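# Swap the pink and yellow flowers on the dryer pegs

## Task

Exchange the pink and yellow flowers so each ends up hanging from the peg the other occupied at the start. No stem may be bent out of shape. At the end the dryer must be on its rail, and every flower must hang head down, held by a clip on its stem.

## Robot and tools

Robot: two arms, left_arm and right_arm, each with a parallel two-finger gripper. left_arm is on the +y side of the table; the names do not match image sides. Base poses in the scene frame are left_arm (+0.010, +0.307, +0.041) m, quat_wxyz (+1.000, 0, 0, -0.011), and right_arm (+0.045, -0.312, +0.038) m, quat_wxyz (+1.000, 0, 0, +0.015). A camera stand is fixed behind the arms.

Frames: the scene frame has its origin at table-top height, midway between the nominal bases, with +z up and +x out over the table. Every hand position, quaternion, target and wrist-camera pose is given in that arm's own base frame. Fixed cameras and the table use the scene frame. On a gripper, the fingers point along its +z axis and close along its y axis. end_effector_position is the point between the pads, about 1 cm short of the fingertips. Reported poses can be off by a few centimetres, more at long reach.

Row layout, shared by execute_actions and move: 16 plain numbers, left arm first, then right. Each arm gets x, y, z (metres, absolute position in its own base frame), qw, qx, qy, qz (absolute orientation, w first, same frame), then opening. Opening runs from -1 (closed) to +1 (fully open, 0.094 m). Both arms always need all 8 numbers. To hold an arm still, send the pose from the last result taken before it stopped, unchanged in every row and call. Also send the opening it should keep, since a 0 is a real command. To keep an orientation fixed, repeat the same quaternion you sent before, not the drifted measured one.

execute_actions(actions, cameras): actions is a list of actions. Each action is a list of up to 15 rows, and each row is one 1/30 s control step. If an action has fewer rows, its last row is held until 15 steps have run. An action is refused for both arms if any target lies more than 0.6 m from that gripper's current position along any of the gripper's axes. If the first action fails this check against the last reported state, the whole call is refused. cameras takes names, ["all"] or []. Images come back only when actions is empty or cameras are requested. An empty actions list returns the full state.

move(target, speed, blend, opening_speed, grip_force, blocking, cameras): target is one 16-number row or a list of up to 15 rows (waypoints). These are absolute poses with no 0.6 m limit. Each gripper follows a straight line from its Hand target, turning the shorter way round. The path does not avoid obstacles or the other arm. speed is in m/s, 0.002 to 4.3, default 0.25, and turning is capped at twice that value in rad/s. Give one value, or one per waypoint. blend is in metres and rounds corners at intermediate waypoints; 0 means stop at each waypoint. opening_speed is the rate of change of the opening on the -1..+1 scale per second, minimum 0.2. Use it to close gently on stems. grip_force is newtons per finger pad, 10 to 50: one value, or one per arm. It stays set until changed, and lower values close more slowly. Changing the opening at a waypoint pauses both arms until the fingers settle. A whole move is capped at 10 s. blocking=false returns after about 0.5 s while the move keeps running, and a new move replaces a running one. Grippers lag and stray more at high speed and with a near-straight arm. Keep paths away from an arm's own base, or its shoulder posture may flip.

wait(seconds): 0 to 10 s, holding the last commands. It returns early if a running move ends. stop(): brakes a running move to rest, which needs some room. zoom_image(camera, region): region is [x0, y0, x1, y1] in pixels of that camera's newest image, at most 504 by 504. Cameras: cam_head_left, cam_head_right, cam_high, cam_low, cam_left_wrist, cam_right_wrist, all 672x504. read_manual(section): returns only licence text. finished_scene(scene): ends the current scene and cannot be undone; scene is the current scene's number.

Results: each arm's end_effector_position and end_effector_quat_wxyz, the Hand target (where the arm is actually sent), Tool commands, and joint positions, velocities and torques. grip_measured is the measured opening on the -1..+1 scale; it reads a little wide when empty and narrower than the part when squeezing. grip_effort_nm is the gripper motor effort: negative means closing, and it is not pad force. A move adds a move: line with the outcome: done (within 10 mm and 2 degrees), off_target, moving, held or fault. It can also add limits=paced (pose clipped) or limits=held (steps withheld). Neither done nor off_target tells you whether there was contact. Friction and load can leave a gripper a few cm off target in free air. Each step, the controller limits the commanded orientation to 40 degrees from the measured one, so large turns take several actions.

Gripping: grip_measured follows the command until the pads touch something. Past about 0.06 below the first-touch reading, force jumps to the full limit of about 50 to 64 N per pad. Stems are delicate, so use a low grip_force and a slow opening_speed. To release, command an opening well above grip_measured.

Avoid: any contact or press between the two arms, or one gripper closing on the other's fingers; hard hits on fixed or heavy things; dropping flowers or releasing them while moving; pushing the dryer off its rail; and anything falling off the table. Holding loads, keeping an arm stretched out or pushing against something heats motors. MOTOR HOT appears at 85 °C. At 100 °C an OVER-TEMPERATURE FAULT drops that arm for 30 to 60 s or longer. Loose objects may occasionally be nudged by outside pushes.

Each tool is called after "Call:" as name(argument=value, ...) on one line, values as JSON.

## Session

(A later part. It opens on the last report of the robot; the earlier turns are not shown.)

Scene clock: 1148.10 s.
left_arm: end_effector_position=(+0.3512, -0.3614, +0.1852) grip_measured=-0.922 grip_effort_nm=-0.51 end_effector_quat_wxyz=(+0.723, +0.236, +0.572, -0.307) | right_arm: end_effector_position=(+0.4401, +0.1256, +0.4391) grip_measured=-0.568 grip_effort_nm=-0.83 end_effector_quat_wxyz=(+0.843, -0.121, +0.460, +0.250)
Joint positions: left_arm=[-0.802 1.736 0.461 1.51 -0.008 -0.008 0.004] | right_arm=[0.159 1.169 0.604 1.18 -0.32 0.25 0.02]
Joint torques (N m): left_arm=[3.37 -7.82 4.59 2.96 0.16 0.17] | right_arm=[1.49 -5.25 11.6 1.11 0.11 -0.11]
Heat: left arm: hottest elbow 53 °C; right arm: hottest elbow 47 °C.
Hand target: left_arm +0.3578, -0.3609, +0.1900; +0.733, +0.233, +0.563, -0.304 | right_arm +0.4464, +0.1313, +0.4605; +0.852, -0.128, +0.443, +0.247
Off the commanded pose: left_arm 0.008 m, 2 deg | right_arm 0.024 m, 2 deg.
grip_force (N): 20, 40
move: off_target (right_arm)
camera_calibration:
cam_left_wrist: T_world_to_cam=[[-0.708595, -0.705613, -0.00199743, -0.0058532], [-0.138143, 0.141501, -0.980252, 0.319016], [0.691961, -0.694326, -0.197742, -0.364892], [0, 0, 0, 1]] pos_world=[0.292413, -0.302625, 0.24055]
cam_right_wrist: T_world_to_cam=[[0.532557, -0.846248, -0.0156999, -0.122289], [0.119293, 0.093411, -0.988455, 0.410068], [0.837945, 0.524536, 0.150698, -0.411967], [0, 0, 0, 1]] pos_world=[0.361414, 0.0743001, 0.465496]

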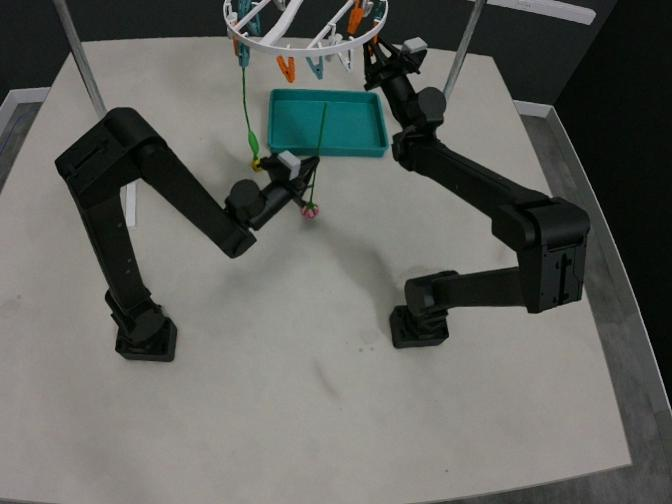

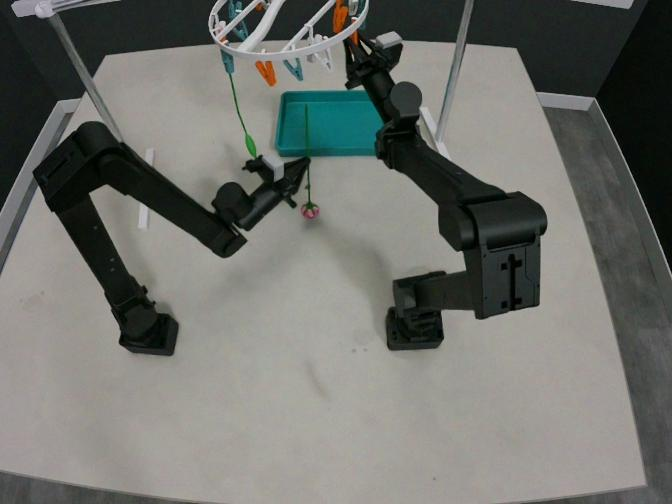

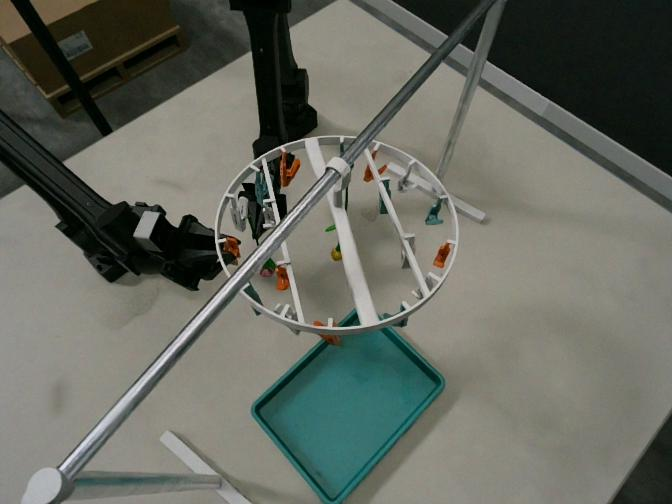

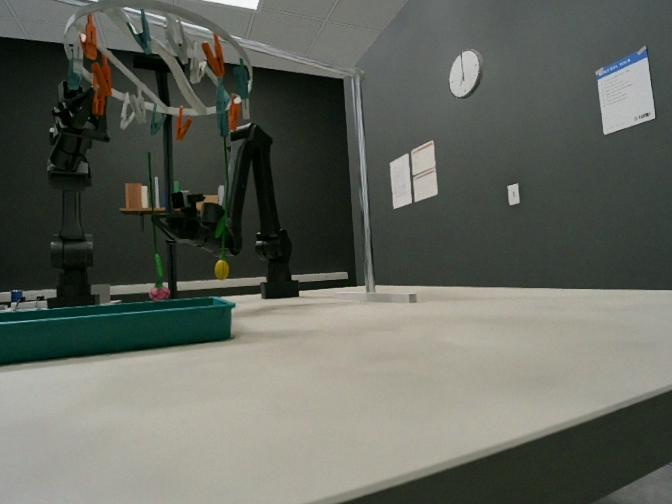

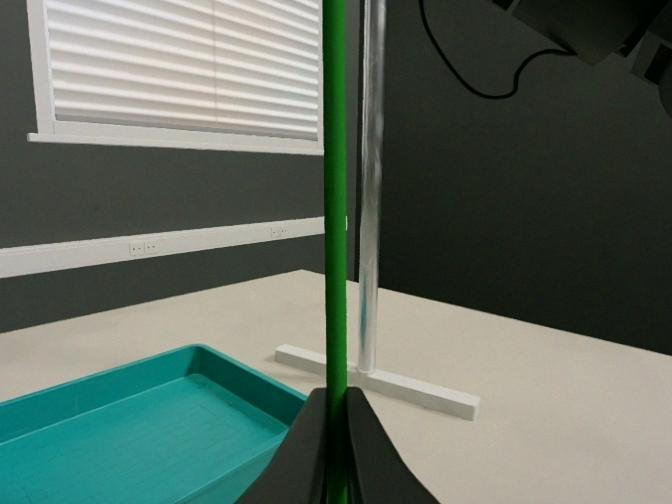

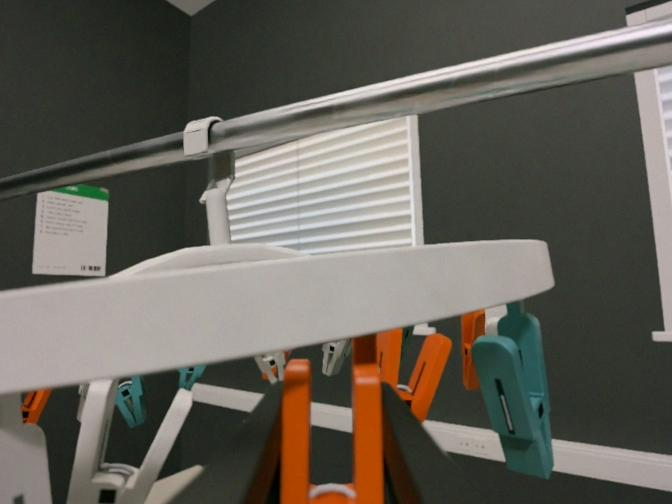

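Call:
move(target=[[0.405, -0.405, 0.175, 0.69152, 0.29838, 0.53062, -0.38885, -1.0, 0.4478, 0.1318, 0.461, 0.852, -0.12844, 0.44352, 0.24673, -0.75], [0.481, -0.463, 0.188, 0.69152, 0.29838, 0.53062, -0.38885, -1.0, 0.4478, 0.1318, 0.461, 0.852, -0.12844, 0.44352, 0.24673, -0.75]], grip_force=[20, 40], speed=0.15, blend=[0.03, 0], cameras=["cam_head_left", "cam_head_right", "cam_low", "cam_high", "cam_left_wrist"])

Call:
zoom_image(camera="cam_low", region=[80, 80, 130, 180])

Call:
zoom_image(camera="cam_head_left", region=[340, 30, 390, 130])

Call:
zoom_image(camera="cam_head_right", region=[320, 30, 370, 130])

Call:
zoom_image(camera="cam_high", region=[210, 220, 290, 320])

Scene clock: 1185.50 s.
left_arm: end_effector_position=(+0.4662, -0.4591, +0.1821) grip_measured=-0.922 grip_effort_nm=-0.51 end_effector_quat_wxyz=(+0.686, +0.304, +0.535, -0.388) | right_arm: end_effector_position=(+0.4401, +0.1256, +0.4391) grip_measured=-0.569 grip_effort_nm=-0.85 end_effector_quat_wxyz=(+0.843, -0.121, +0.460, +0.250)
Joint positions: left_arm=[-0.691 1.971 0.918 1.312 0.329 -0.083 0.004] | right_arm=[0.159 1.169 0.604 1.18 -0.32 0.25 0.02]
Joint torques (N m): left_arm=[3.37 -12.51 7.86 1.52 0.09 -0.06] | right_arm=[1.44 -5.19 11.58 1.09 0.11 -0.12]
Heat: left arm: hottest elbow 51 °C; right arm: hottest elbow 50 °C.
Hand target: left_arm +0.4805, -0.4623, +0.1882; +0.692, +0.298, +0.531, -0.389 | right_arm +0.4464, +0.1313, +0.4605; +0.852, -0.128, +0.443, +0.247
Off the commanded pose: left_arm 0.016 m, 1 deg | right_arm 0.024 m, 2 deg.
grip_force (N): 20, 40
move: off_target (left_arm, right_arm)
camera_calibration:
cam_left_wrist: T_world_to_cam=[[-0.852886, -0.521892, -0.0146532, 0.160514], [-0.0858499, 0.167871, -0.982064, 0.333762], [0.514991, -0.83633, -0.187979, -0.497441], [0, 0, 0, 1]] pos_world=[0.421731, -0.388283, 0.236619]
Images, in order (width x height): cam_head_left 672x504, cam_head_right 672x504, cam_high 672x504, cam_low 672x504, cam_left_wrist 672x504.

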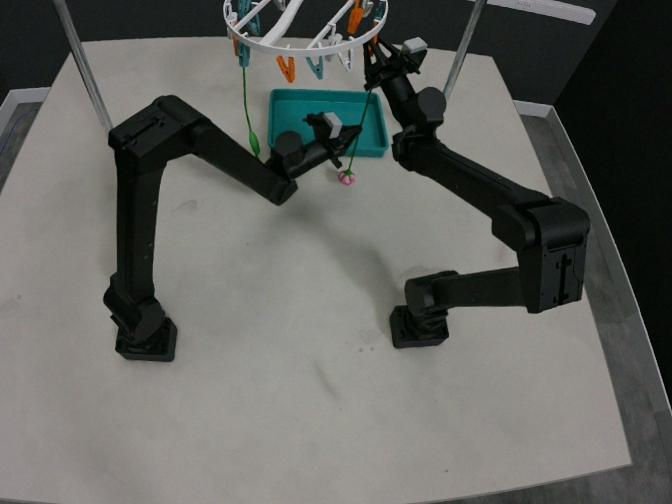

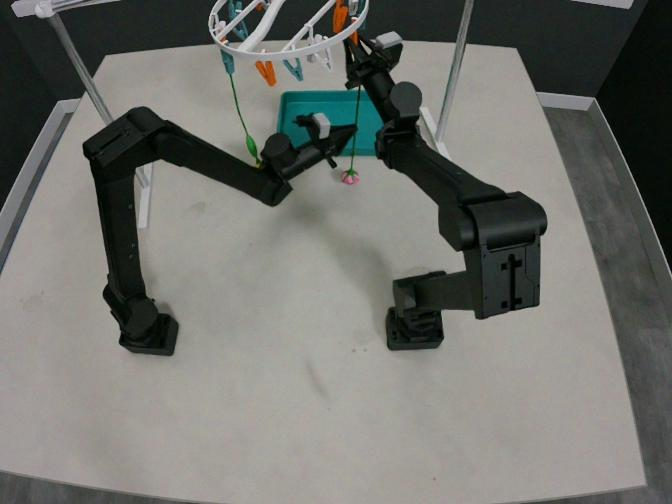

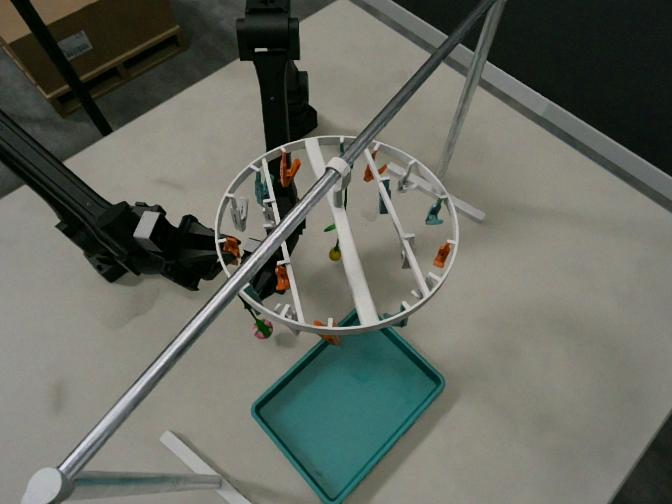

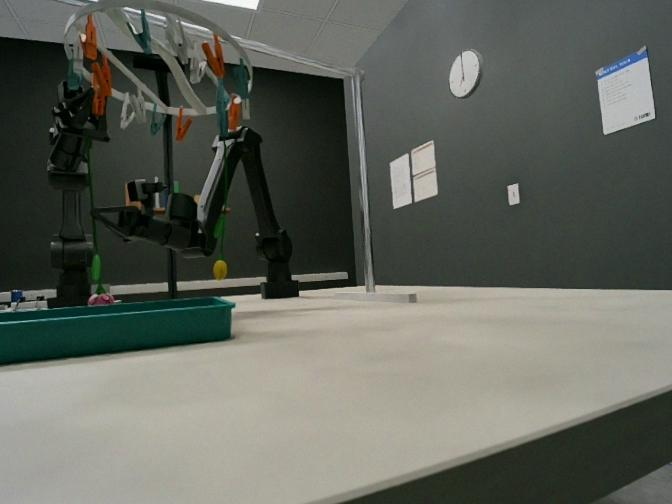

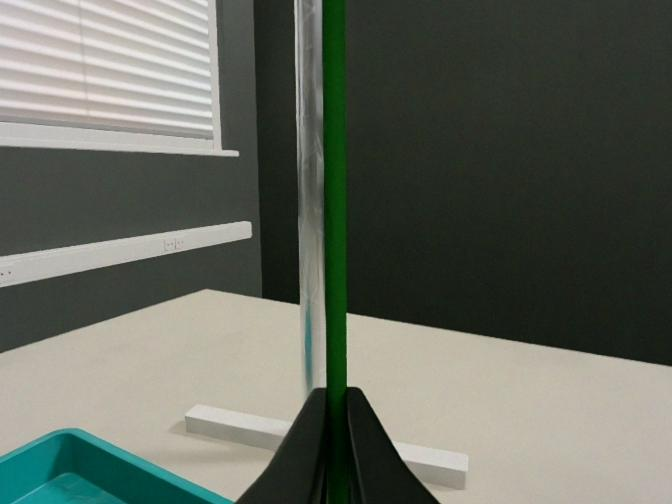

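Scaled by 5.040 from the camera's 672x504 image, which has a finer 960x720 frame.

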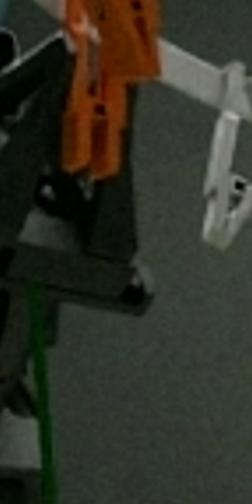

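Scaled by 5.040 from the camera's 672x504 image, which has a finer 960x720 frame.

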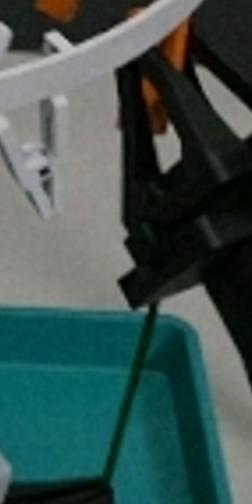

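Scaled by 5.040 from the camera's 672x504 image, which has a finer 960x720 frame.

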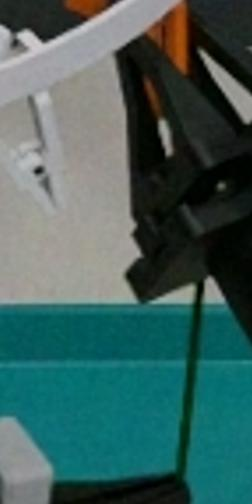

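Scaled by 5.040 from the camera's 672x504 image, which has a finer 960x720 frame.

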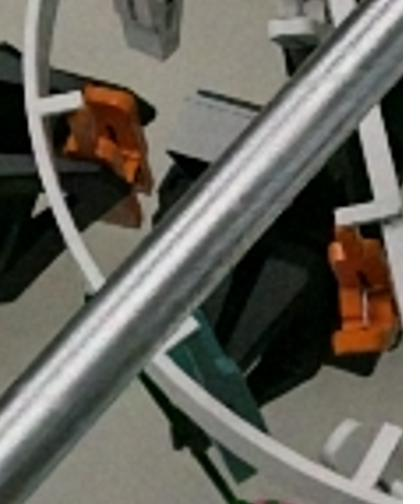

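Call:
move(target=[0.461, -0.439, 0.186, 0.69152, 0.29838, 0.53062, -0.38885, -1.0, 0.4478, 0.1318, 0.461, 0.852, -0.12844, 0.44352, 0.24673, -0.75], grip_force=[20, 40], speed=0.08, cameras=["cam_head_left", "cam_head_right", "cam_low", "cam_high"])

Call:
zoom_image(camera="cam_low", region=[80, 80, 130, 180])

Call:
zoom_image(camera="cam_head_left", region=[340, 30, 390, 130])

Call:
zoom_image(camera="cam_head_right", region=[320, 30, 370, 130])

Call:
zoom_image(camera="cam_high", region=[210, 220, 290, 320])

Scene clock: 1217.53 s.
left_arm: end_effector_position=(+0.4582, -0.4458, +0.1675) grip_measured=-0.922 grip_effort_nm=-0.51 end_effector_quat_wxyz=(+0.678, +0.306, +0.545, -0.386) | right_arm: end_effector_position=(+0.4401, +0.1256, +0.4391) grip_measured=-0.569 grip_effort_nm=-0.85 end_effector_quat_wxyz=(+0.843, -0.121, +0.460, +0.250)
Joint positions: left_arm=[-0.68 1.971 0.87 1.335 0.341 -0.086 0.004] | right_arm=[0.159 1.169 0.604 1.18 -0.32 0.25 0.02]
Joint torques (N m): left_arm=[3.37 -14.92 4.6 2.91 0.11 -0.05] | right_arm=[1.32 -5.36 11.54 1.16 0.13 -0.11]
Heat: left arm: hottest elbow 52 °C; right arm: hottest elbow 52 °C.
Hand target: left_arm +0.4609, -0.4392, +0.1857; +0.691, +0.299, +0.531, -0.389 | right_arm +0.4464, +0.1313, +0.4605; +0.852, -0.128, +0.443, +0.247
Off the commanded pose: left_arm 0.020 m, 2 deg | right_arm 0.024 m, 2 deg.
grip_force (N): 20, 40
move: off_target (left_arm, right_arm)
Images, in order (width x height): cam_head_left 672x504, cam_head_right 672x504, cam_high 672x504, cam_low 672x504.

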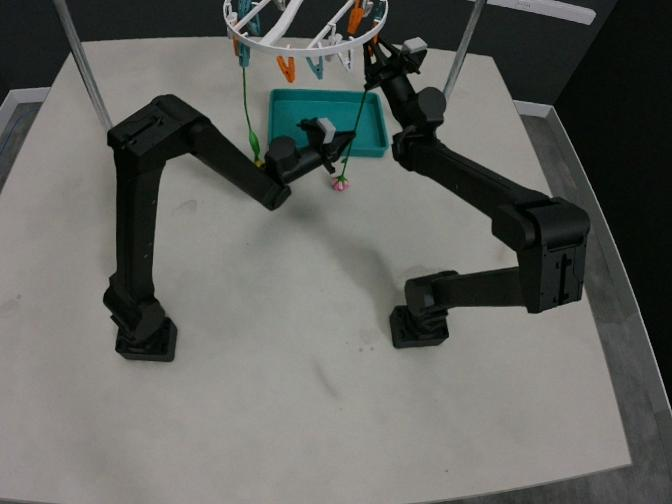

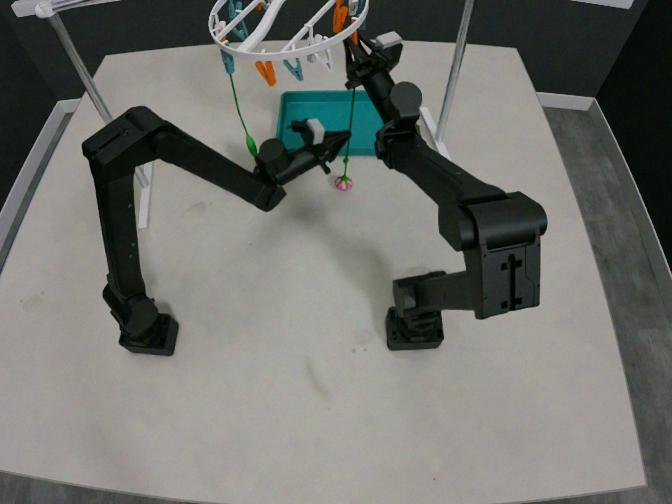

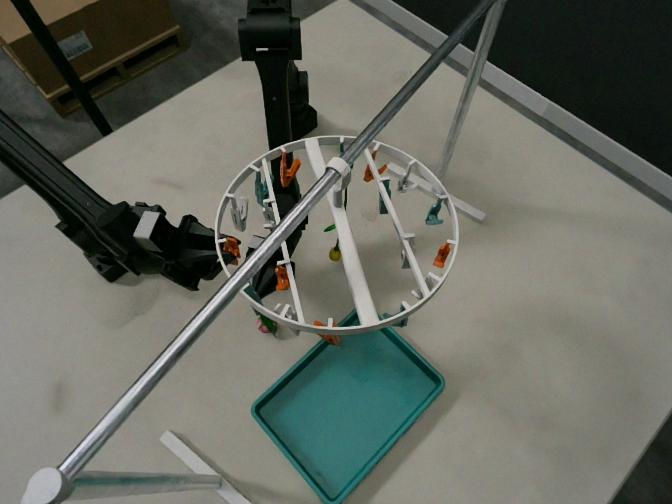

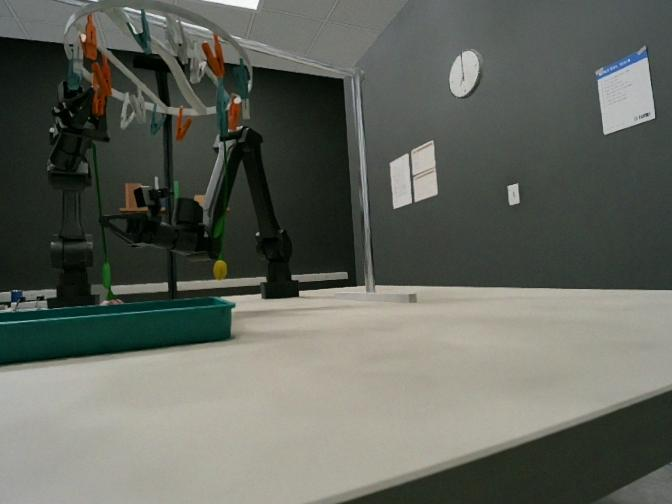

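Scaled by 5.040 from the camera's 672x504 image, which has a finer 960x720 frame.

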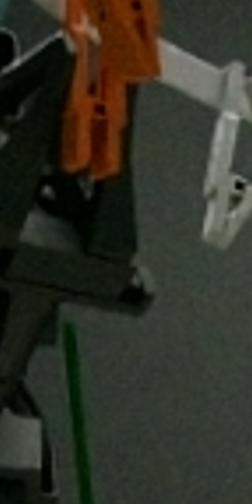

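Scaled by 5.040 from the camera's 672x504 image, which has a finer 960x720 frame.

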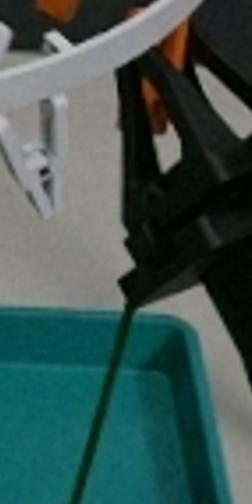

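Scaled by 5.040 from the camera's 672x504 image, which has a finer 960x720 frame.

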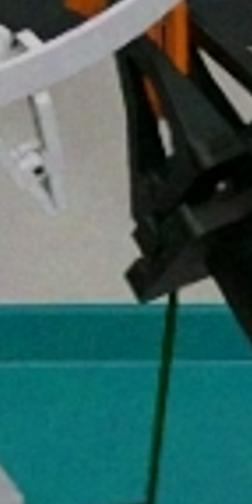

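Scaled by 5.040 from the camera's 672x504 image, which has a finer 960x720 frame.

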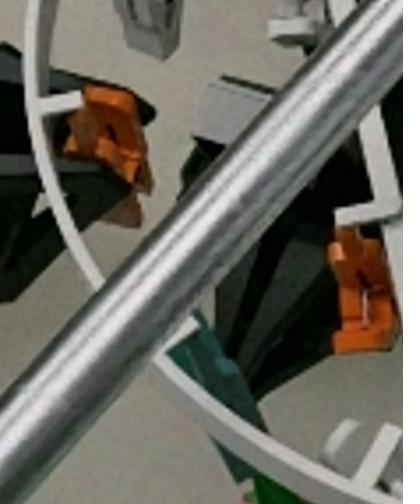

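Call:
move(target=[0.4925, -0.4503, 0.2438, 0.72601, 0.27124, 0.48236, -0.40825, -1.0, 0.4478, 0.1318, 0.461, 0.852, -0.12844, 0.44352, 0.24673, -0.75], grip_force=[20, 40], speed=0.08, cameras=["cam_head_left", "cam_head_right", "cam_low", "cam_high"])

Call:
zoom_image(camera="cam_low", region=[80, 80, 130, 180])

Call:
zoom_image(camera="cam_head_left", region=[340, 30, 390, 130])

Call:
zoom_image(camera="cam_head_right", region=[320, 30, 370, 130])

Call:
zoom_image(camera="cam_high", region=[210, 220, 290, 320])

Scene clock: 1243.67 s.
left_arm: end_effector_position=(+0.4808, -0.4508, +0.2082) grip_measured=-0.922 grip_effort_nm=-0.51 end_effector_quat_wxyz=(+0.702, +0.282, +0.513, -0.405) | right_arm: end_effector_position=(+0.4401, +0.1256, +0.4391) grip_measured=-0.569 grip_effort_nm=-0.85 end_effector_quat_wxyz=(+0.843, -0.121, +0.460, +0.250)
Joint positions: left_arm=[-0.663 1.968 0.952 1.357 0.343 -0.139 0.004] | right_arm=[0.159 1.169 0.604 1.18 -0.32 0.25 0.02]
Joint torques (N m): left_arm=[3.37 -15.27 8.16 2.7 -0.06 -0.08] | right_arm=[1.2 -5.48 11.58 1.09 0.13 -0.12]
Heat: left arm: hottest elbow 52 °C; right arm: hottest elbow 53 °C.
Hand target: left_arm +0.4910, -0.4490, +0.2435; +0.726, +0.272, +0.482, -0.408 | right_arm +0.4464, +0.1313, +0.4605; +0.852, -0.128, +0.443, +0.247
Off the commanded pose: left_arm 0.037 m, 5 deg | right_arm 0.024 m, 2 deg.
grip_force (N): 20, 40
move: off_target (left_arm, right_arm)
Images, in order (width x height): cam_head_left 672x504, cam_head_right 672x504, cam_high 672x504, cam_low 672x504.

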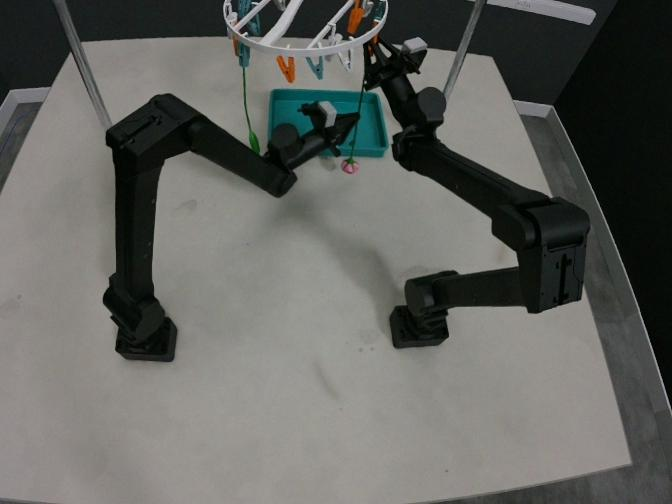

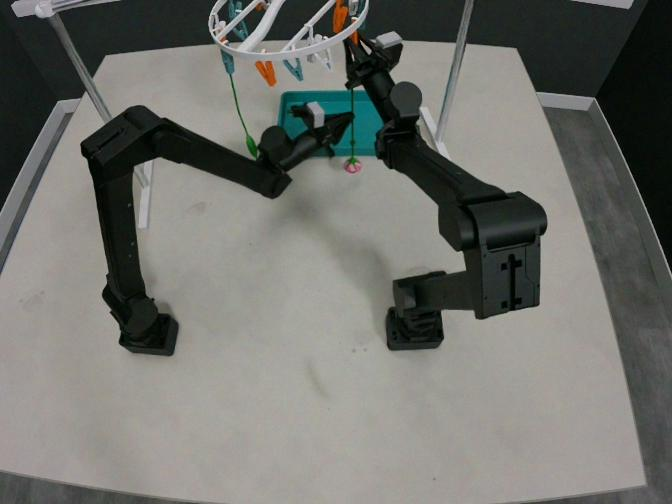

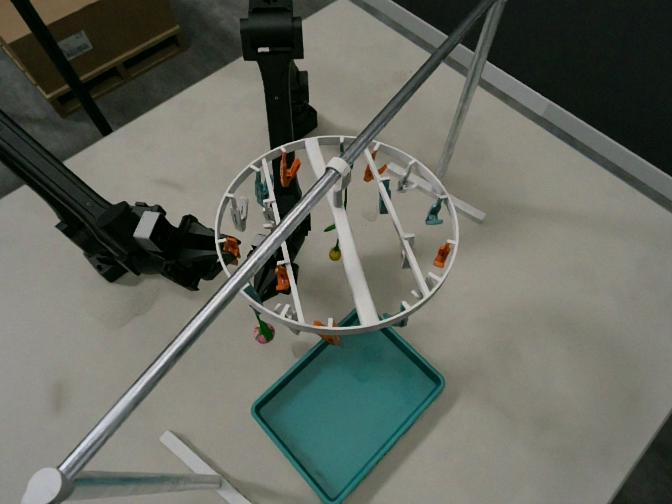

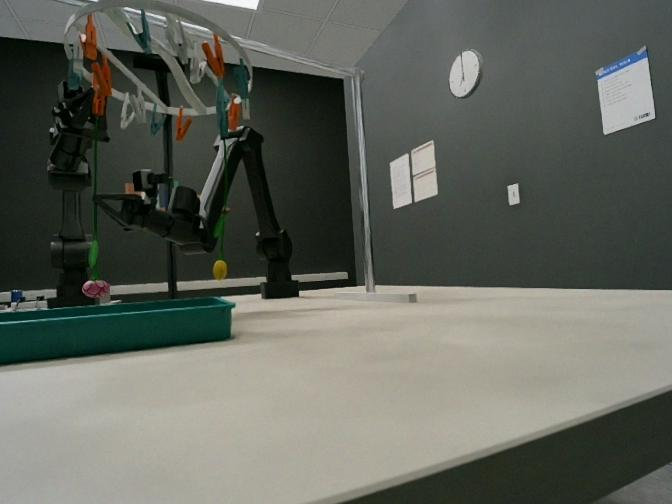

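Scaled by 5.040 from the camera's 672x504 image, which has a finer 960x720 frame.

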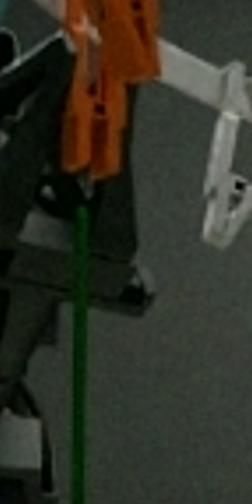

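Scaled by 5.040 from the camera's 672x504 image, which has a finer 960x720 frame.

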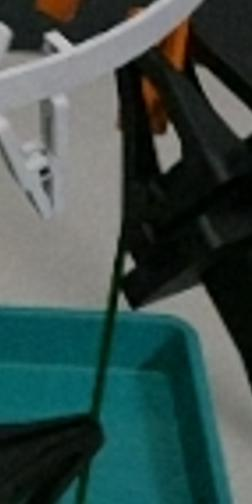

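Scaled by 5.040 from the camera's 672x504 image, which has a finer 960x720 frame.

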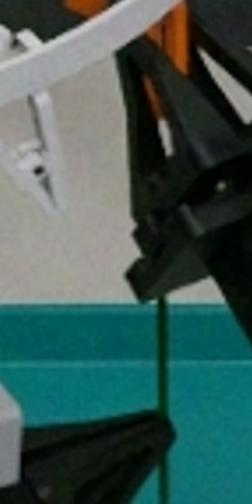

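Scaled by 5.040 from the camera's 672x504 image, which has a finer 960x720 frame.

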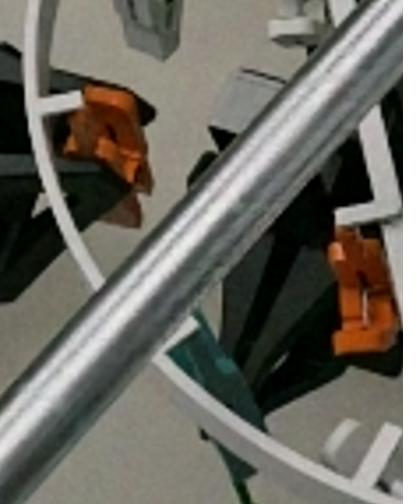

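Call:
move(target=[0.49, -0.448, 0.2578, 0.72091, 0.2755, 0.48993, -0.40539, -1.0, 0.4478, 0.1318, 0.461, 0.852, -0.12844, 0.44352, 0.24673, -0.75], grip_force=[20, 40], speed=0.05, cameras=["cam_head_left", "cam_head_right", "cam_low", "cam_right_wrist"])

Call:
zoom_image(camera="cam_low", region=[85, 95, 115, 145])

Call:
zoom_image(camera="cam_head_left", region=[350, 40, 390, 120])

Call:
zoom_image(camera="cam_head_right", region=[330, 40, 370, 120])

Scene clock: 1260.93 s.
left_arm: end_effector_position=(+0.4796, -0.4496, +0.2321) grip_measured=-0.922 grip_effort_nm=-0.51 end_effector_quat_wxyz=(+0.707, +0.281, +0.506, -0.406) | right_arm: end_effector_position=(+0.4401, +0.1256, +0.4391) grip_measured=-0.569 grip_effort_nm=-0.84 end_effector_quat_wxyz=(+0.843, -0.121, +0.460, +0.250)
Joint positions: left_arm=[-0.663 1.919 0.952 1.325 0.343 -0.14 0.004] | right_arm=[0.159 1.169 0.604 1.18 -0.32 0.25 0.02]
Joint torques (N m): left_arm=[3.43 -15.15 7.73 1.48 0.08 0.02] | right_arm=[1.32 -5.25 11.6 1.17 0.11 -0.12]
Heat: left arm: hottest elbow 52 °C; right arm: hottest elbow 54 °C.
Hand target: left_arm +0.4890, -0.4473, +0.2577; +0.721, +0.276, +0.490, -0.405 | right_arm +0.4464, +0.1313, +0.4605; +0.852, -0.128, +0.443, +0.247
Off the commanded pose: left_arm 0.028 m, 3 deg | right_arm 0.024 m, 2 deg.
grip_force (N): 20, 40
move: off_target (left_arm, right_arm)
camera_calibration:
cam_right_wrist: T_world_to_cam=[[0.532557, -0.846248, -0.0156999, -0.122289], [0.119293, 0.093411, -0.988455, 0.410068], [0.837945, 0.524536, 0.150698, -0.411967], [0, 0, 0, 1]] pos_world=[0.361414, 0.0743001, 0.465496]
Images, in order (width x height): cam_head_left 672x504, cam_head_right 672x504, cam_low 672x504, cam_right_wrist 672x504.

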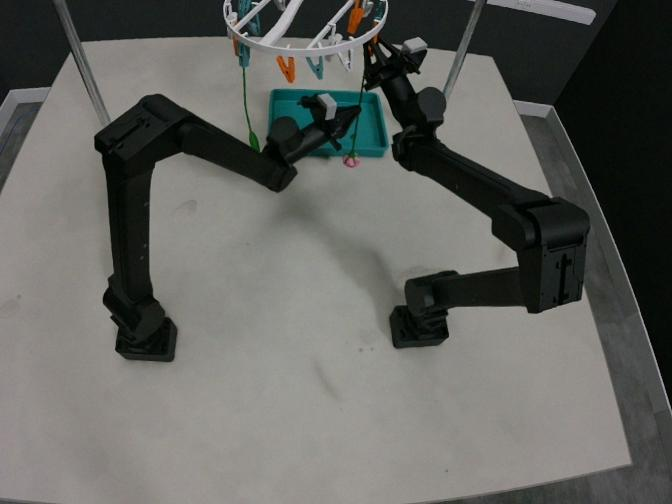

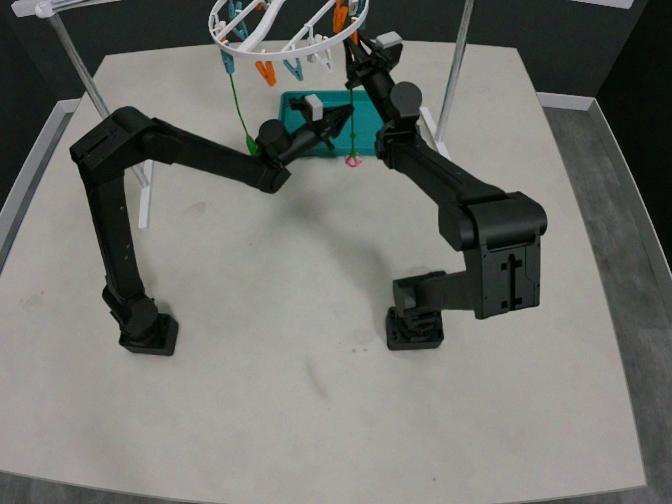

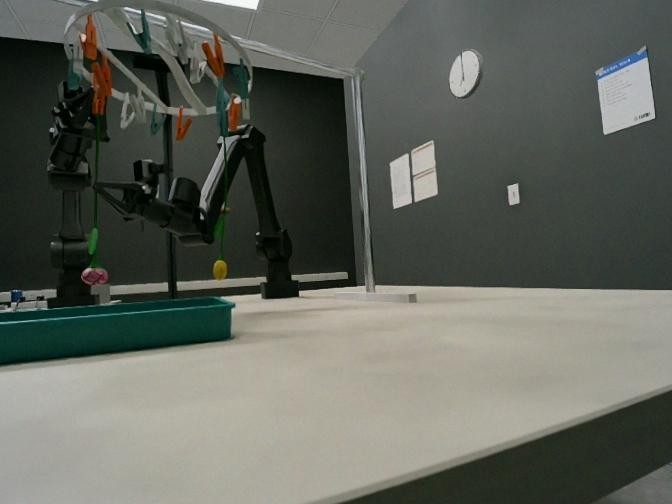

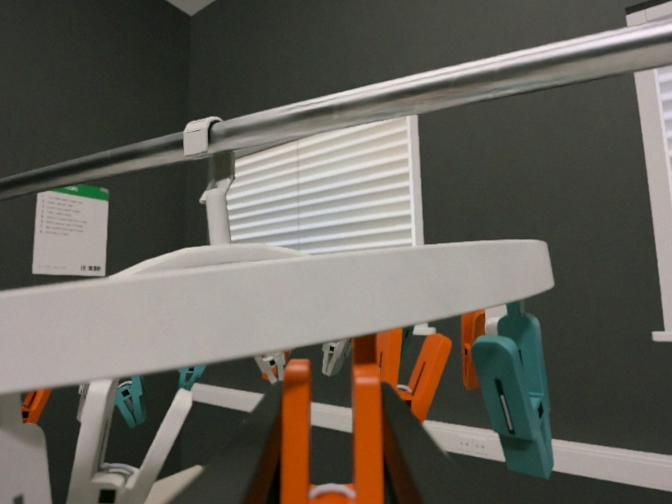

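Scaled by 10.080 from the camera's 672x504 image, which has a finer 960x720 frame.

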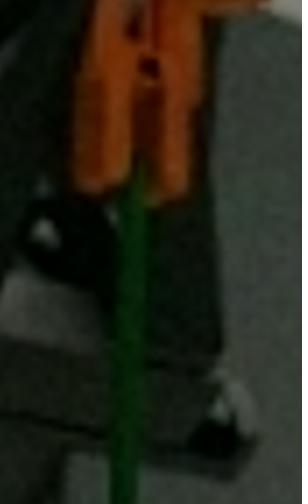

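Scaled by 6.300 from the camera's 672x504 image, which has a finer 960x720 frame.

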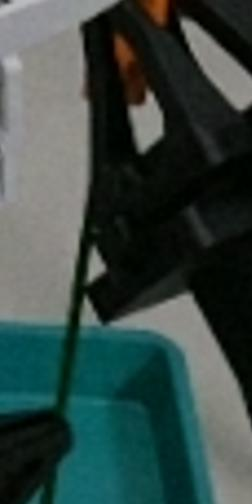

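Scaled by 6.300 from the camera's 672x504 image, which has a finer 960x720 frame.

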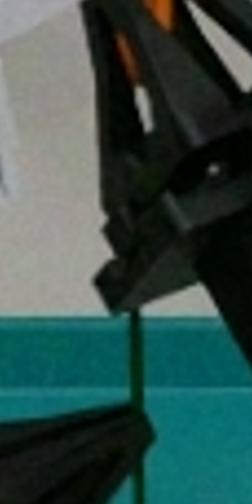

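Call:
move(target=[0.4882, -0.4464, 0.2695, 0.71618, 0.27938, 0.49683, -0.40272, -1.0, 0.4478, 0.1318, 0.461, 0.852, -0.12844, 0.44352, 0.24673, -0.75], grip_force=[20, 40], speed=0.05, cameras=["cam_head_left", "cam_head_right", "cam_low", "cam_left_wrist"])

Call:
zoom_image(camera="cam_low", region=[85, 95, 115, 145])

Call:
zoom_image(camera="cam_head_left", region=[350, 40, 390, 120])

Scene clock: 1267.53 s.
left_arm: end_effector_position=(+0.4798, -0.4494, +0.2450) grip_measured=-0.922 grip_effort_nm=-0.51 end_effector_quat_wxyz=(+0.702, +0.283, +0.512, -0.406) | right_arm: end_effector_position=(+0.4402, +0.1255, +0.4391) grip_measured=-0.569 grip_effort_nm=-0.85 end_effector_quat_wxyz=(+0.844, -0.121, +0.460, +0.250)
Joint positions: left_arm=[-0.662 1.879 0.952 1.269 0.347 -0.14 0.004] | right_arm=[0.159 1.169 0.604 1.18 -0.32 0.25 0.02]
Joint torques (N m): left_arm=[3.43 -15.15 7.53 1.44 0.08 0.1] | right_arm=[1.44 -5.42 11.56 1.1 0.11 -0.11]
Heat: left arm: hottest elbow 52 °C; right arm: hottest elbow 54 °C.
Hand target: left_arm +0.4875, -0.4459, +0.2694; +0.716, +0.279, +0.497, -0.403 | right_arm +0.4465, +0.1313, +0.4604; +0.852, -0.128, +0.444, +0.247
Off the commanded pose: left_arm 0.026 m, 2 deg | right_arm 0.024 m, 2 deg.
grip_force (N): 20, 40
move: off_target (left_arm, right_arm)
camera_calibration:
cam_left_wrist: T_world_to_cam=[[-0.85476, -0.51898, 0.0066961, 0.175105], [-0.0642398, 0.0929834, -0.993593, 0.35386], [0.515032, -0.849714, -0.112818, -0.508983], [0, 0, 0, 1]] pos_world=[0.434547, -0.374517, 0.292998]
Images, in order (width x height): cam_head_left 672x504, cam_head_right 672x504, cam_low 672x504, cam_left_wrist 672x504.

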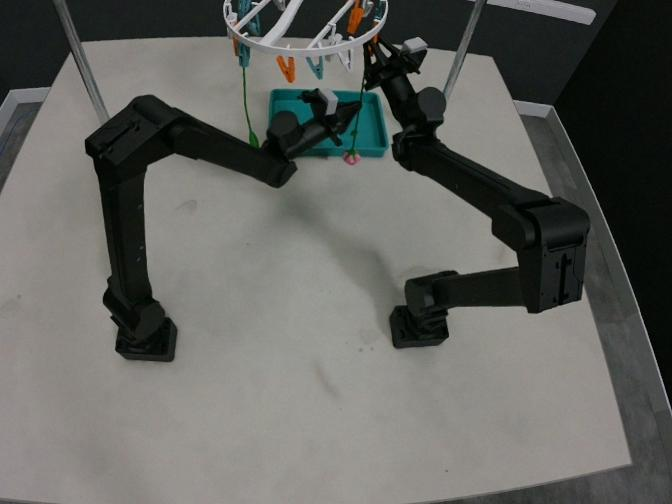

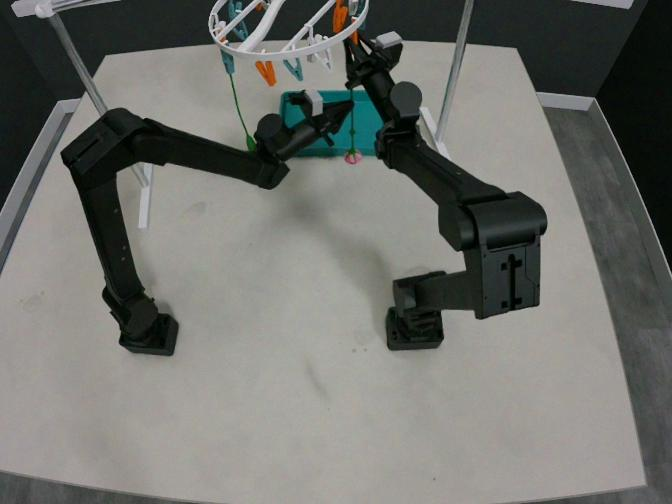

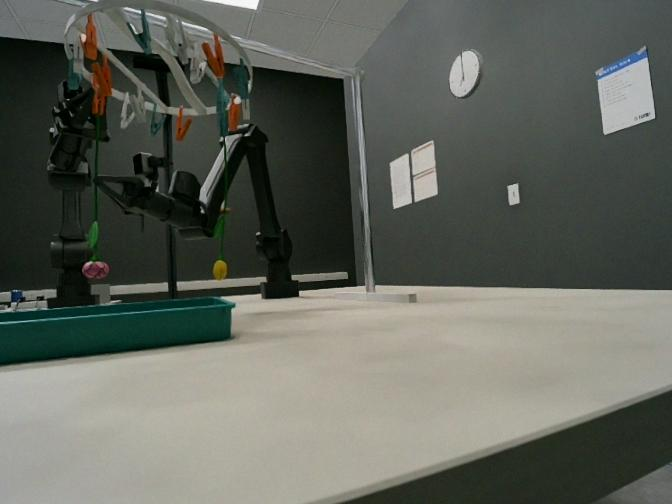

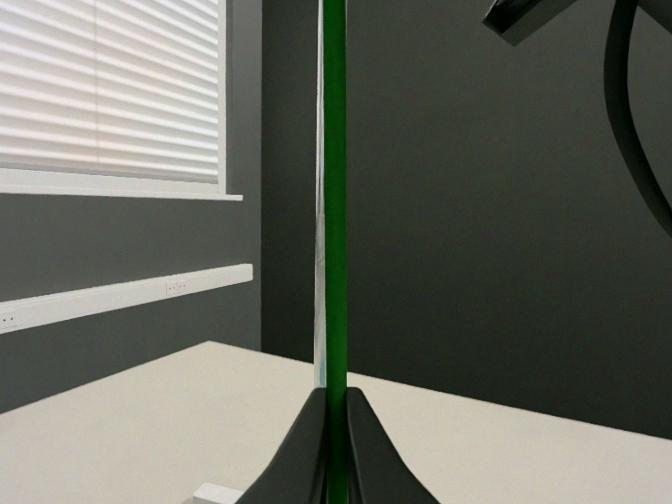

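Scaled by 10.080 from the camera's 672x504 image, which has a finer 960x720 frame.

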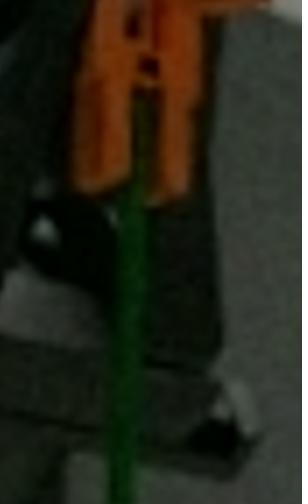

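Scaled by 6.300 from the camera's 672x504 image, which has a finer 960x720 frame.

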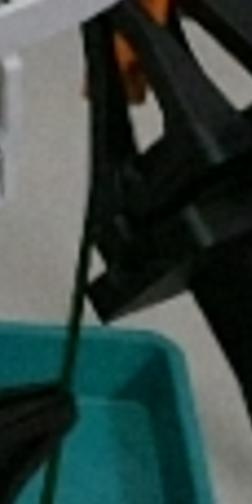

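Call:
move(target=[0.4882, -0.4464, 0.2695, 0.71618, 0.27938, 0.49683, -0.40272, -1.0, 0.4478, 0.1318, 0.461, 0.852, -0.12844, 0.44352, 0.24673, 0.15], grip_force=[20, 40], speed=0.05, opening_speed=0.5, cameras=["cam_low", "cam_right_wrist"])

Call:
zoom_image(camera="cam_low", region=[80, 80, 130, 180])

Scene clock: 1273.00 s.
left_arm: end_effector_position=(+0.4800, -0.4493, +0.2450) grip_measured=-0.922 grip_effort_nm=-0.51 end_effector_quat_wxyz=(+0.703, +0.283, +0.512, -0.406) | right_arm: end_effector_position=(+0.4402, +0.1257, +0.4391) grip_measured=+0.148 grip_effort_nm=0.08 end_effector_quat_wxyz=(+0.844, -0.121, +0.460, +0.250)
Joint positions: left_arm=[-0.662 1.879 0.952 1.269 0.347 -0.14 0.004] | right_arm=[0.159 1.169 0.604 1.18 -0.32 0.249 0.054]
Joint torques (N m): left_arm=[3.37 -15.15 7.53 1.47 0.08 0.09] | right_arm=[1.38 -5.25 11.55 1.13 0.11 -0.11]
Heat: left arm: hottest elbow 52 °C; right arm: hottest elbow 54 °C.
Hand target: left_arm +0.4876, -0.4458, +0.2695; +0.716, +0.279, +0.497, -0.402 | right_arm +0.4465, +0.1314, +0.4604; +0.852, -0.128, +0.444, +0.247
Off the commanded pose: left_arm 0.026 m, 2 deg | right_arm 0.024 m, 2 deg.
grip_force (N): 20, 40
move: off_target (left_arm, right_arm)
camera_calibration:
cam_right_wrist: T_world_to_cam=[[0.532307, -0.846415, -0.0151877, -0.122307], [0.119669, 0.0929956, -0.988449, 0.410029], [0.83805, 0.524341, 0.150792, -0.412238], [0, 0, 0, 1]] pos_world=[0.361513, 0.0744999, 0.465597]
Images, in order (width x height): cam_low 672x504, cam_right_wrist 672x504.

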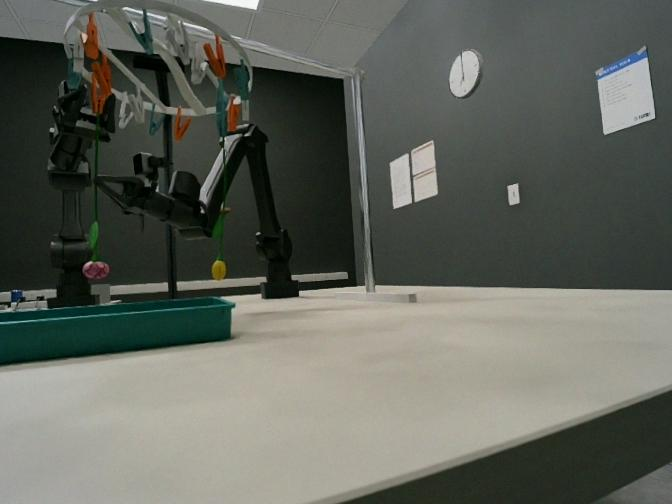

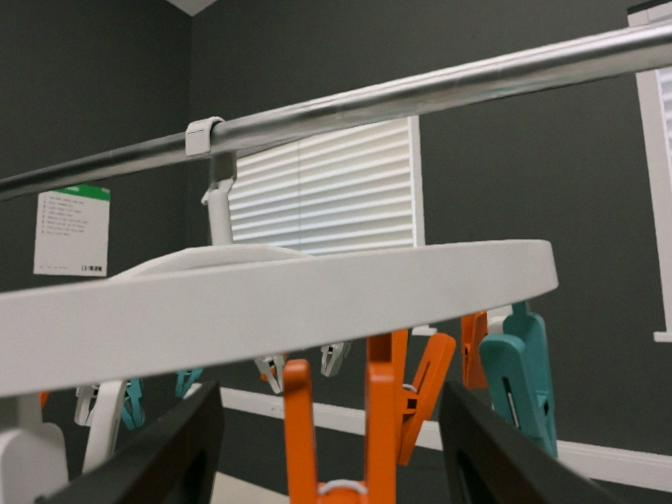

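Scaled by 5.040 from the camera's 672x504 image, which has a finer 960x720 frame.

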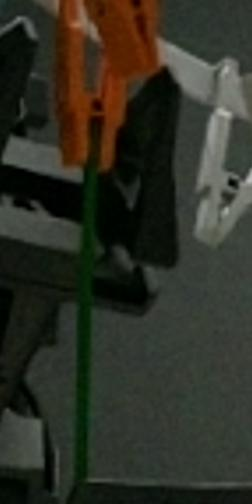

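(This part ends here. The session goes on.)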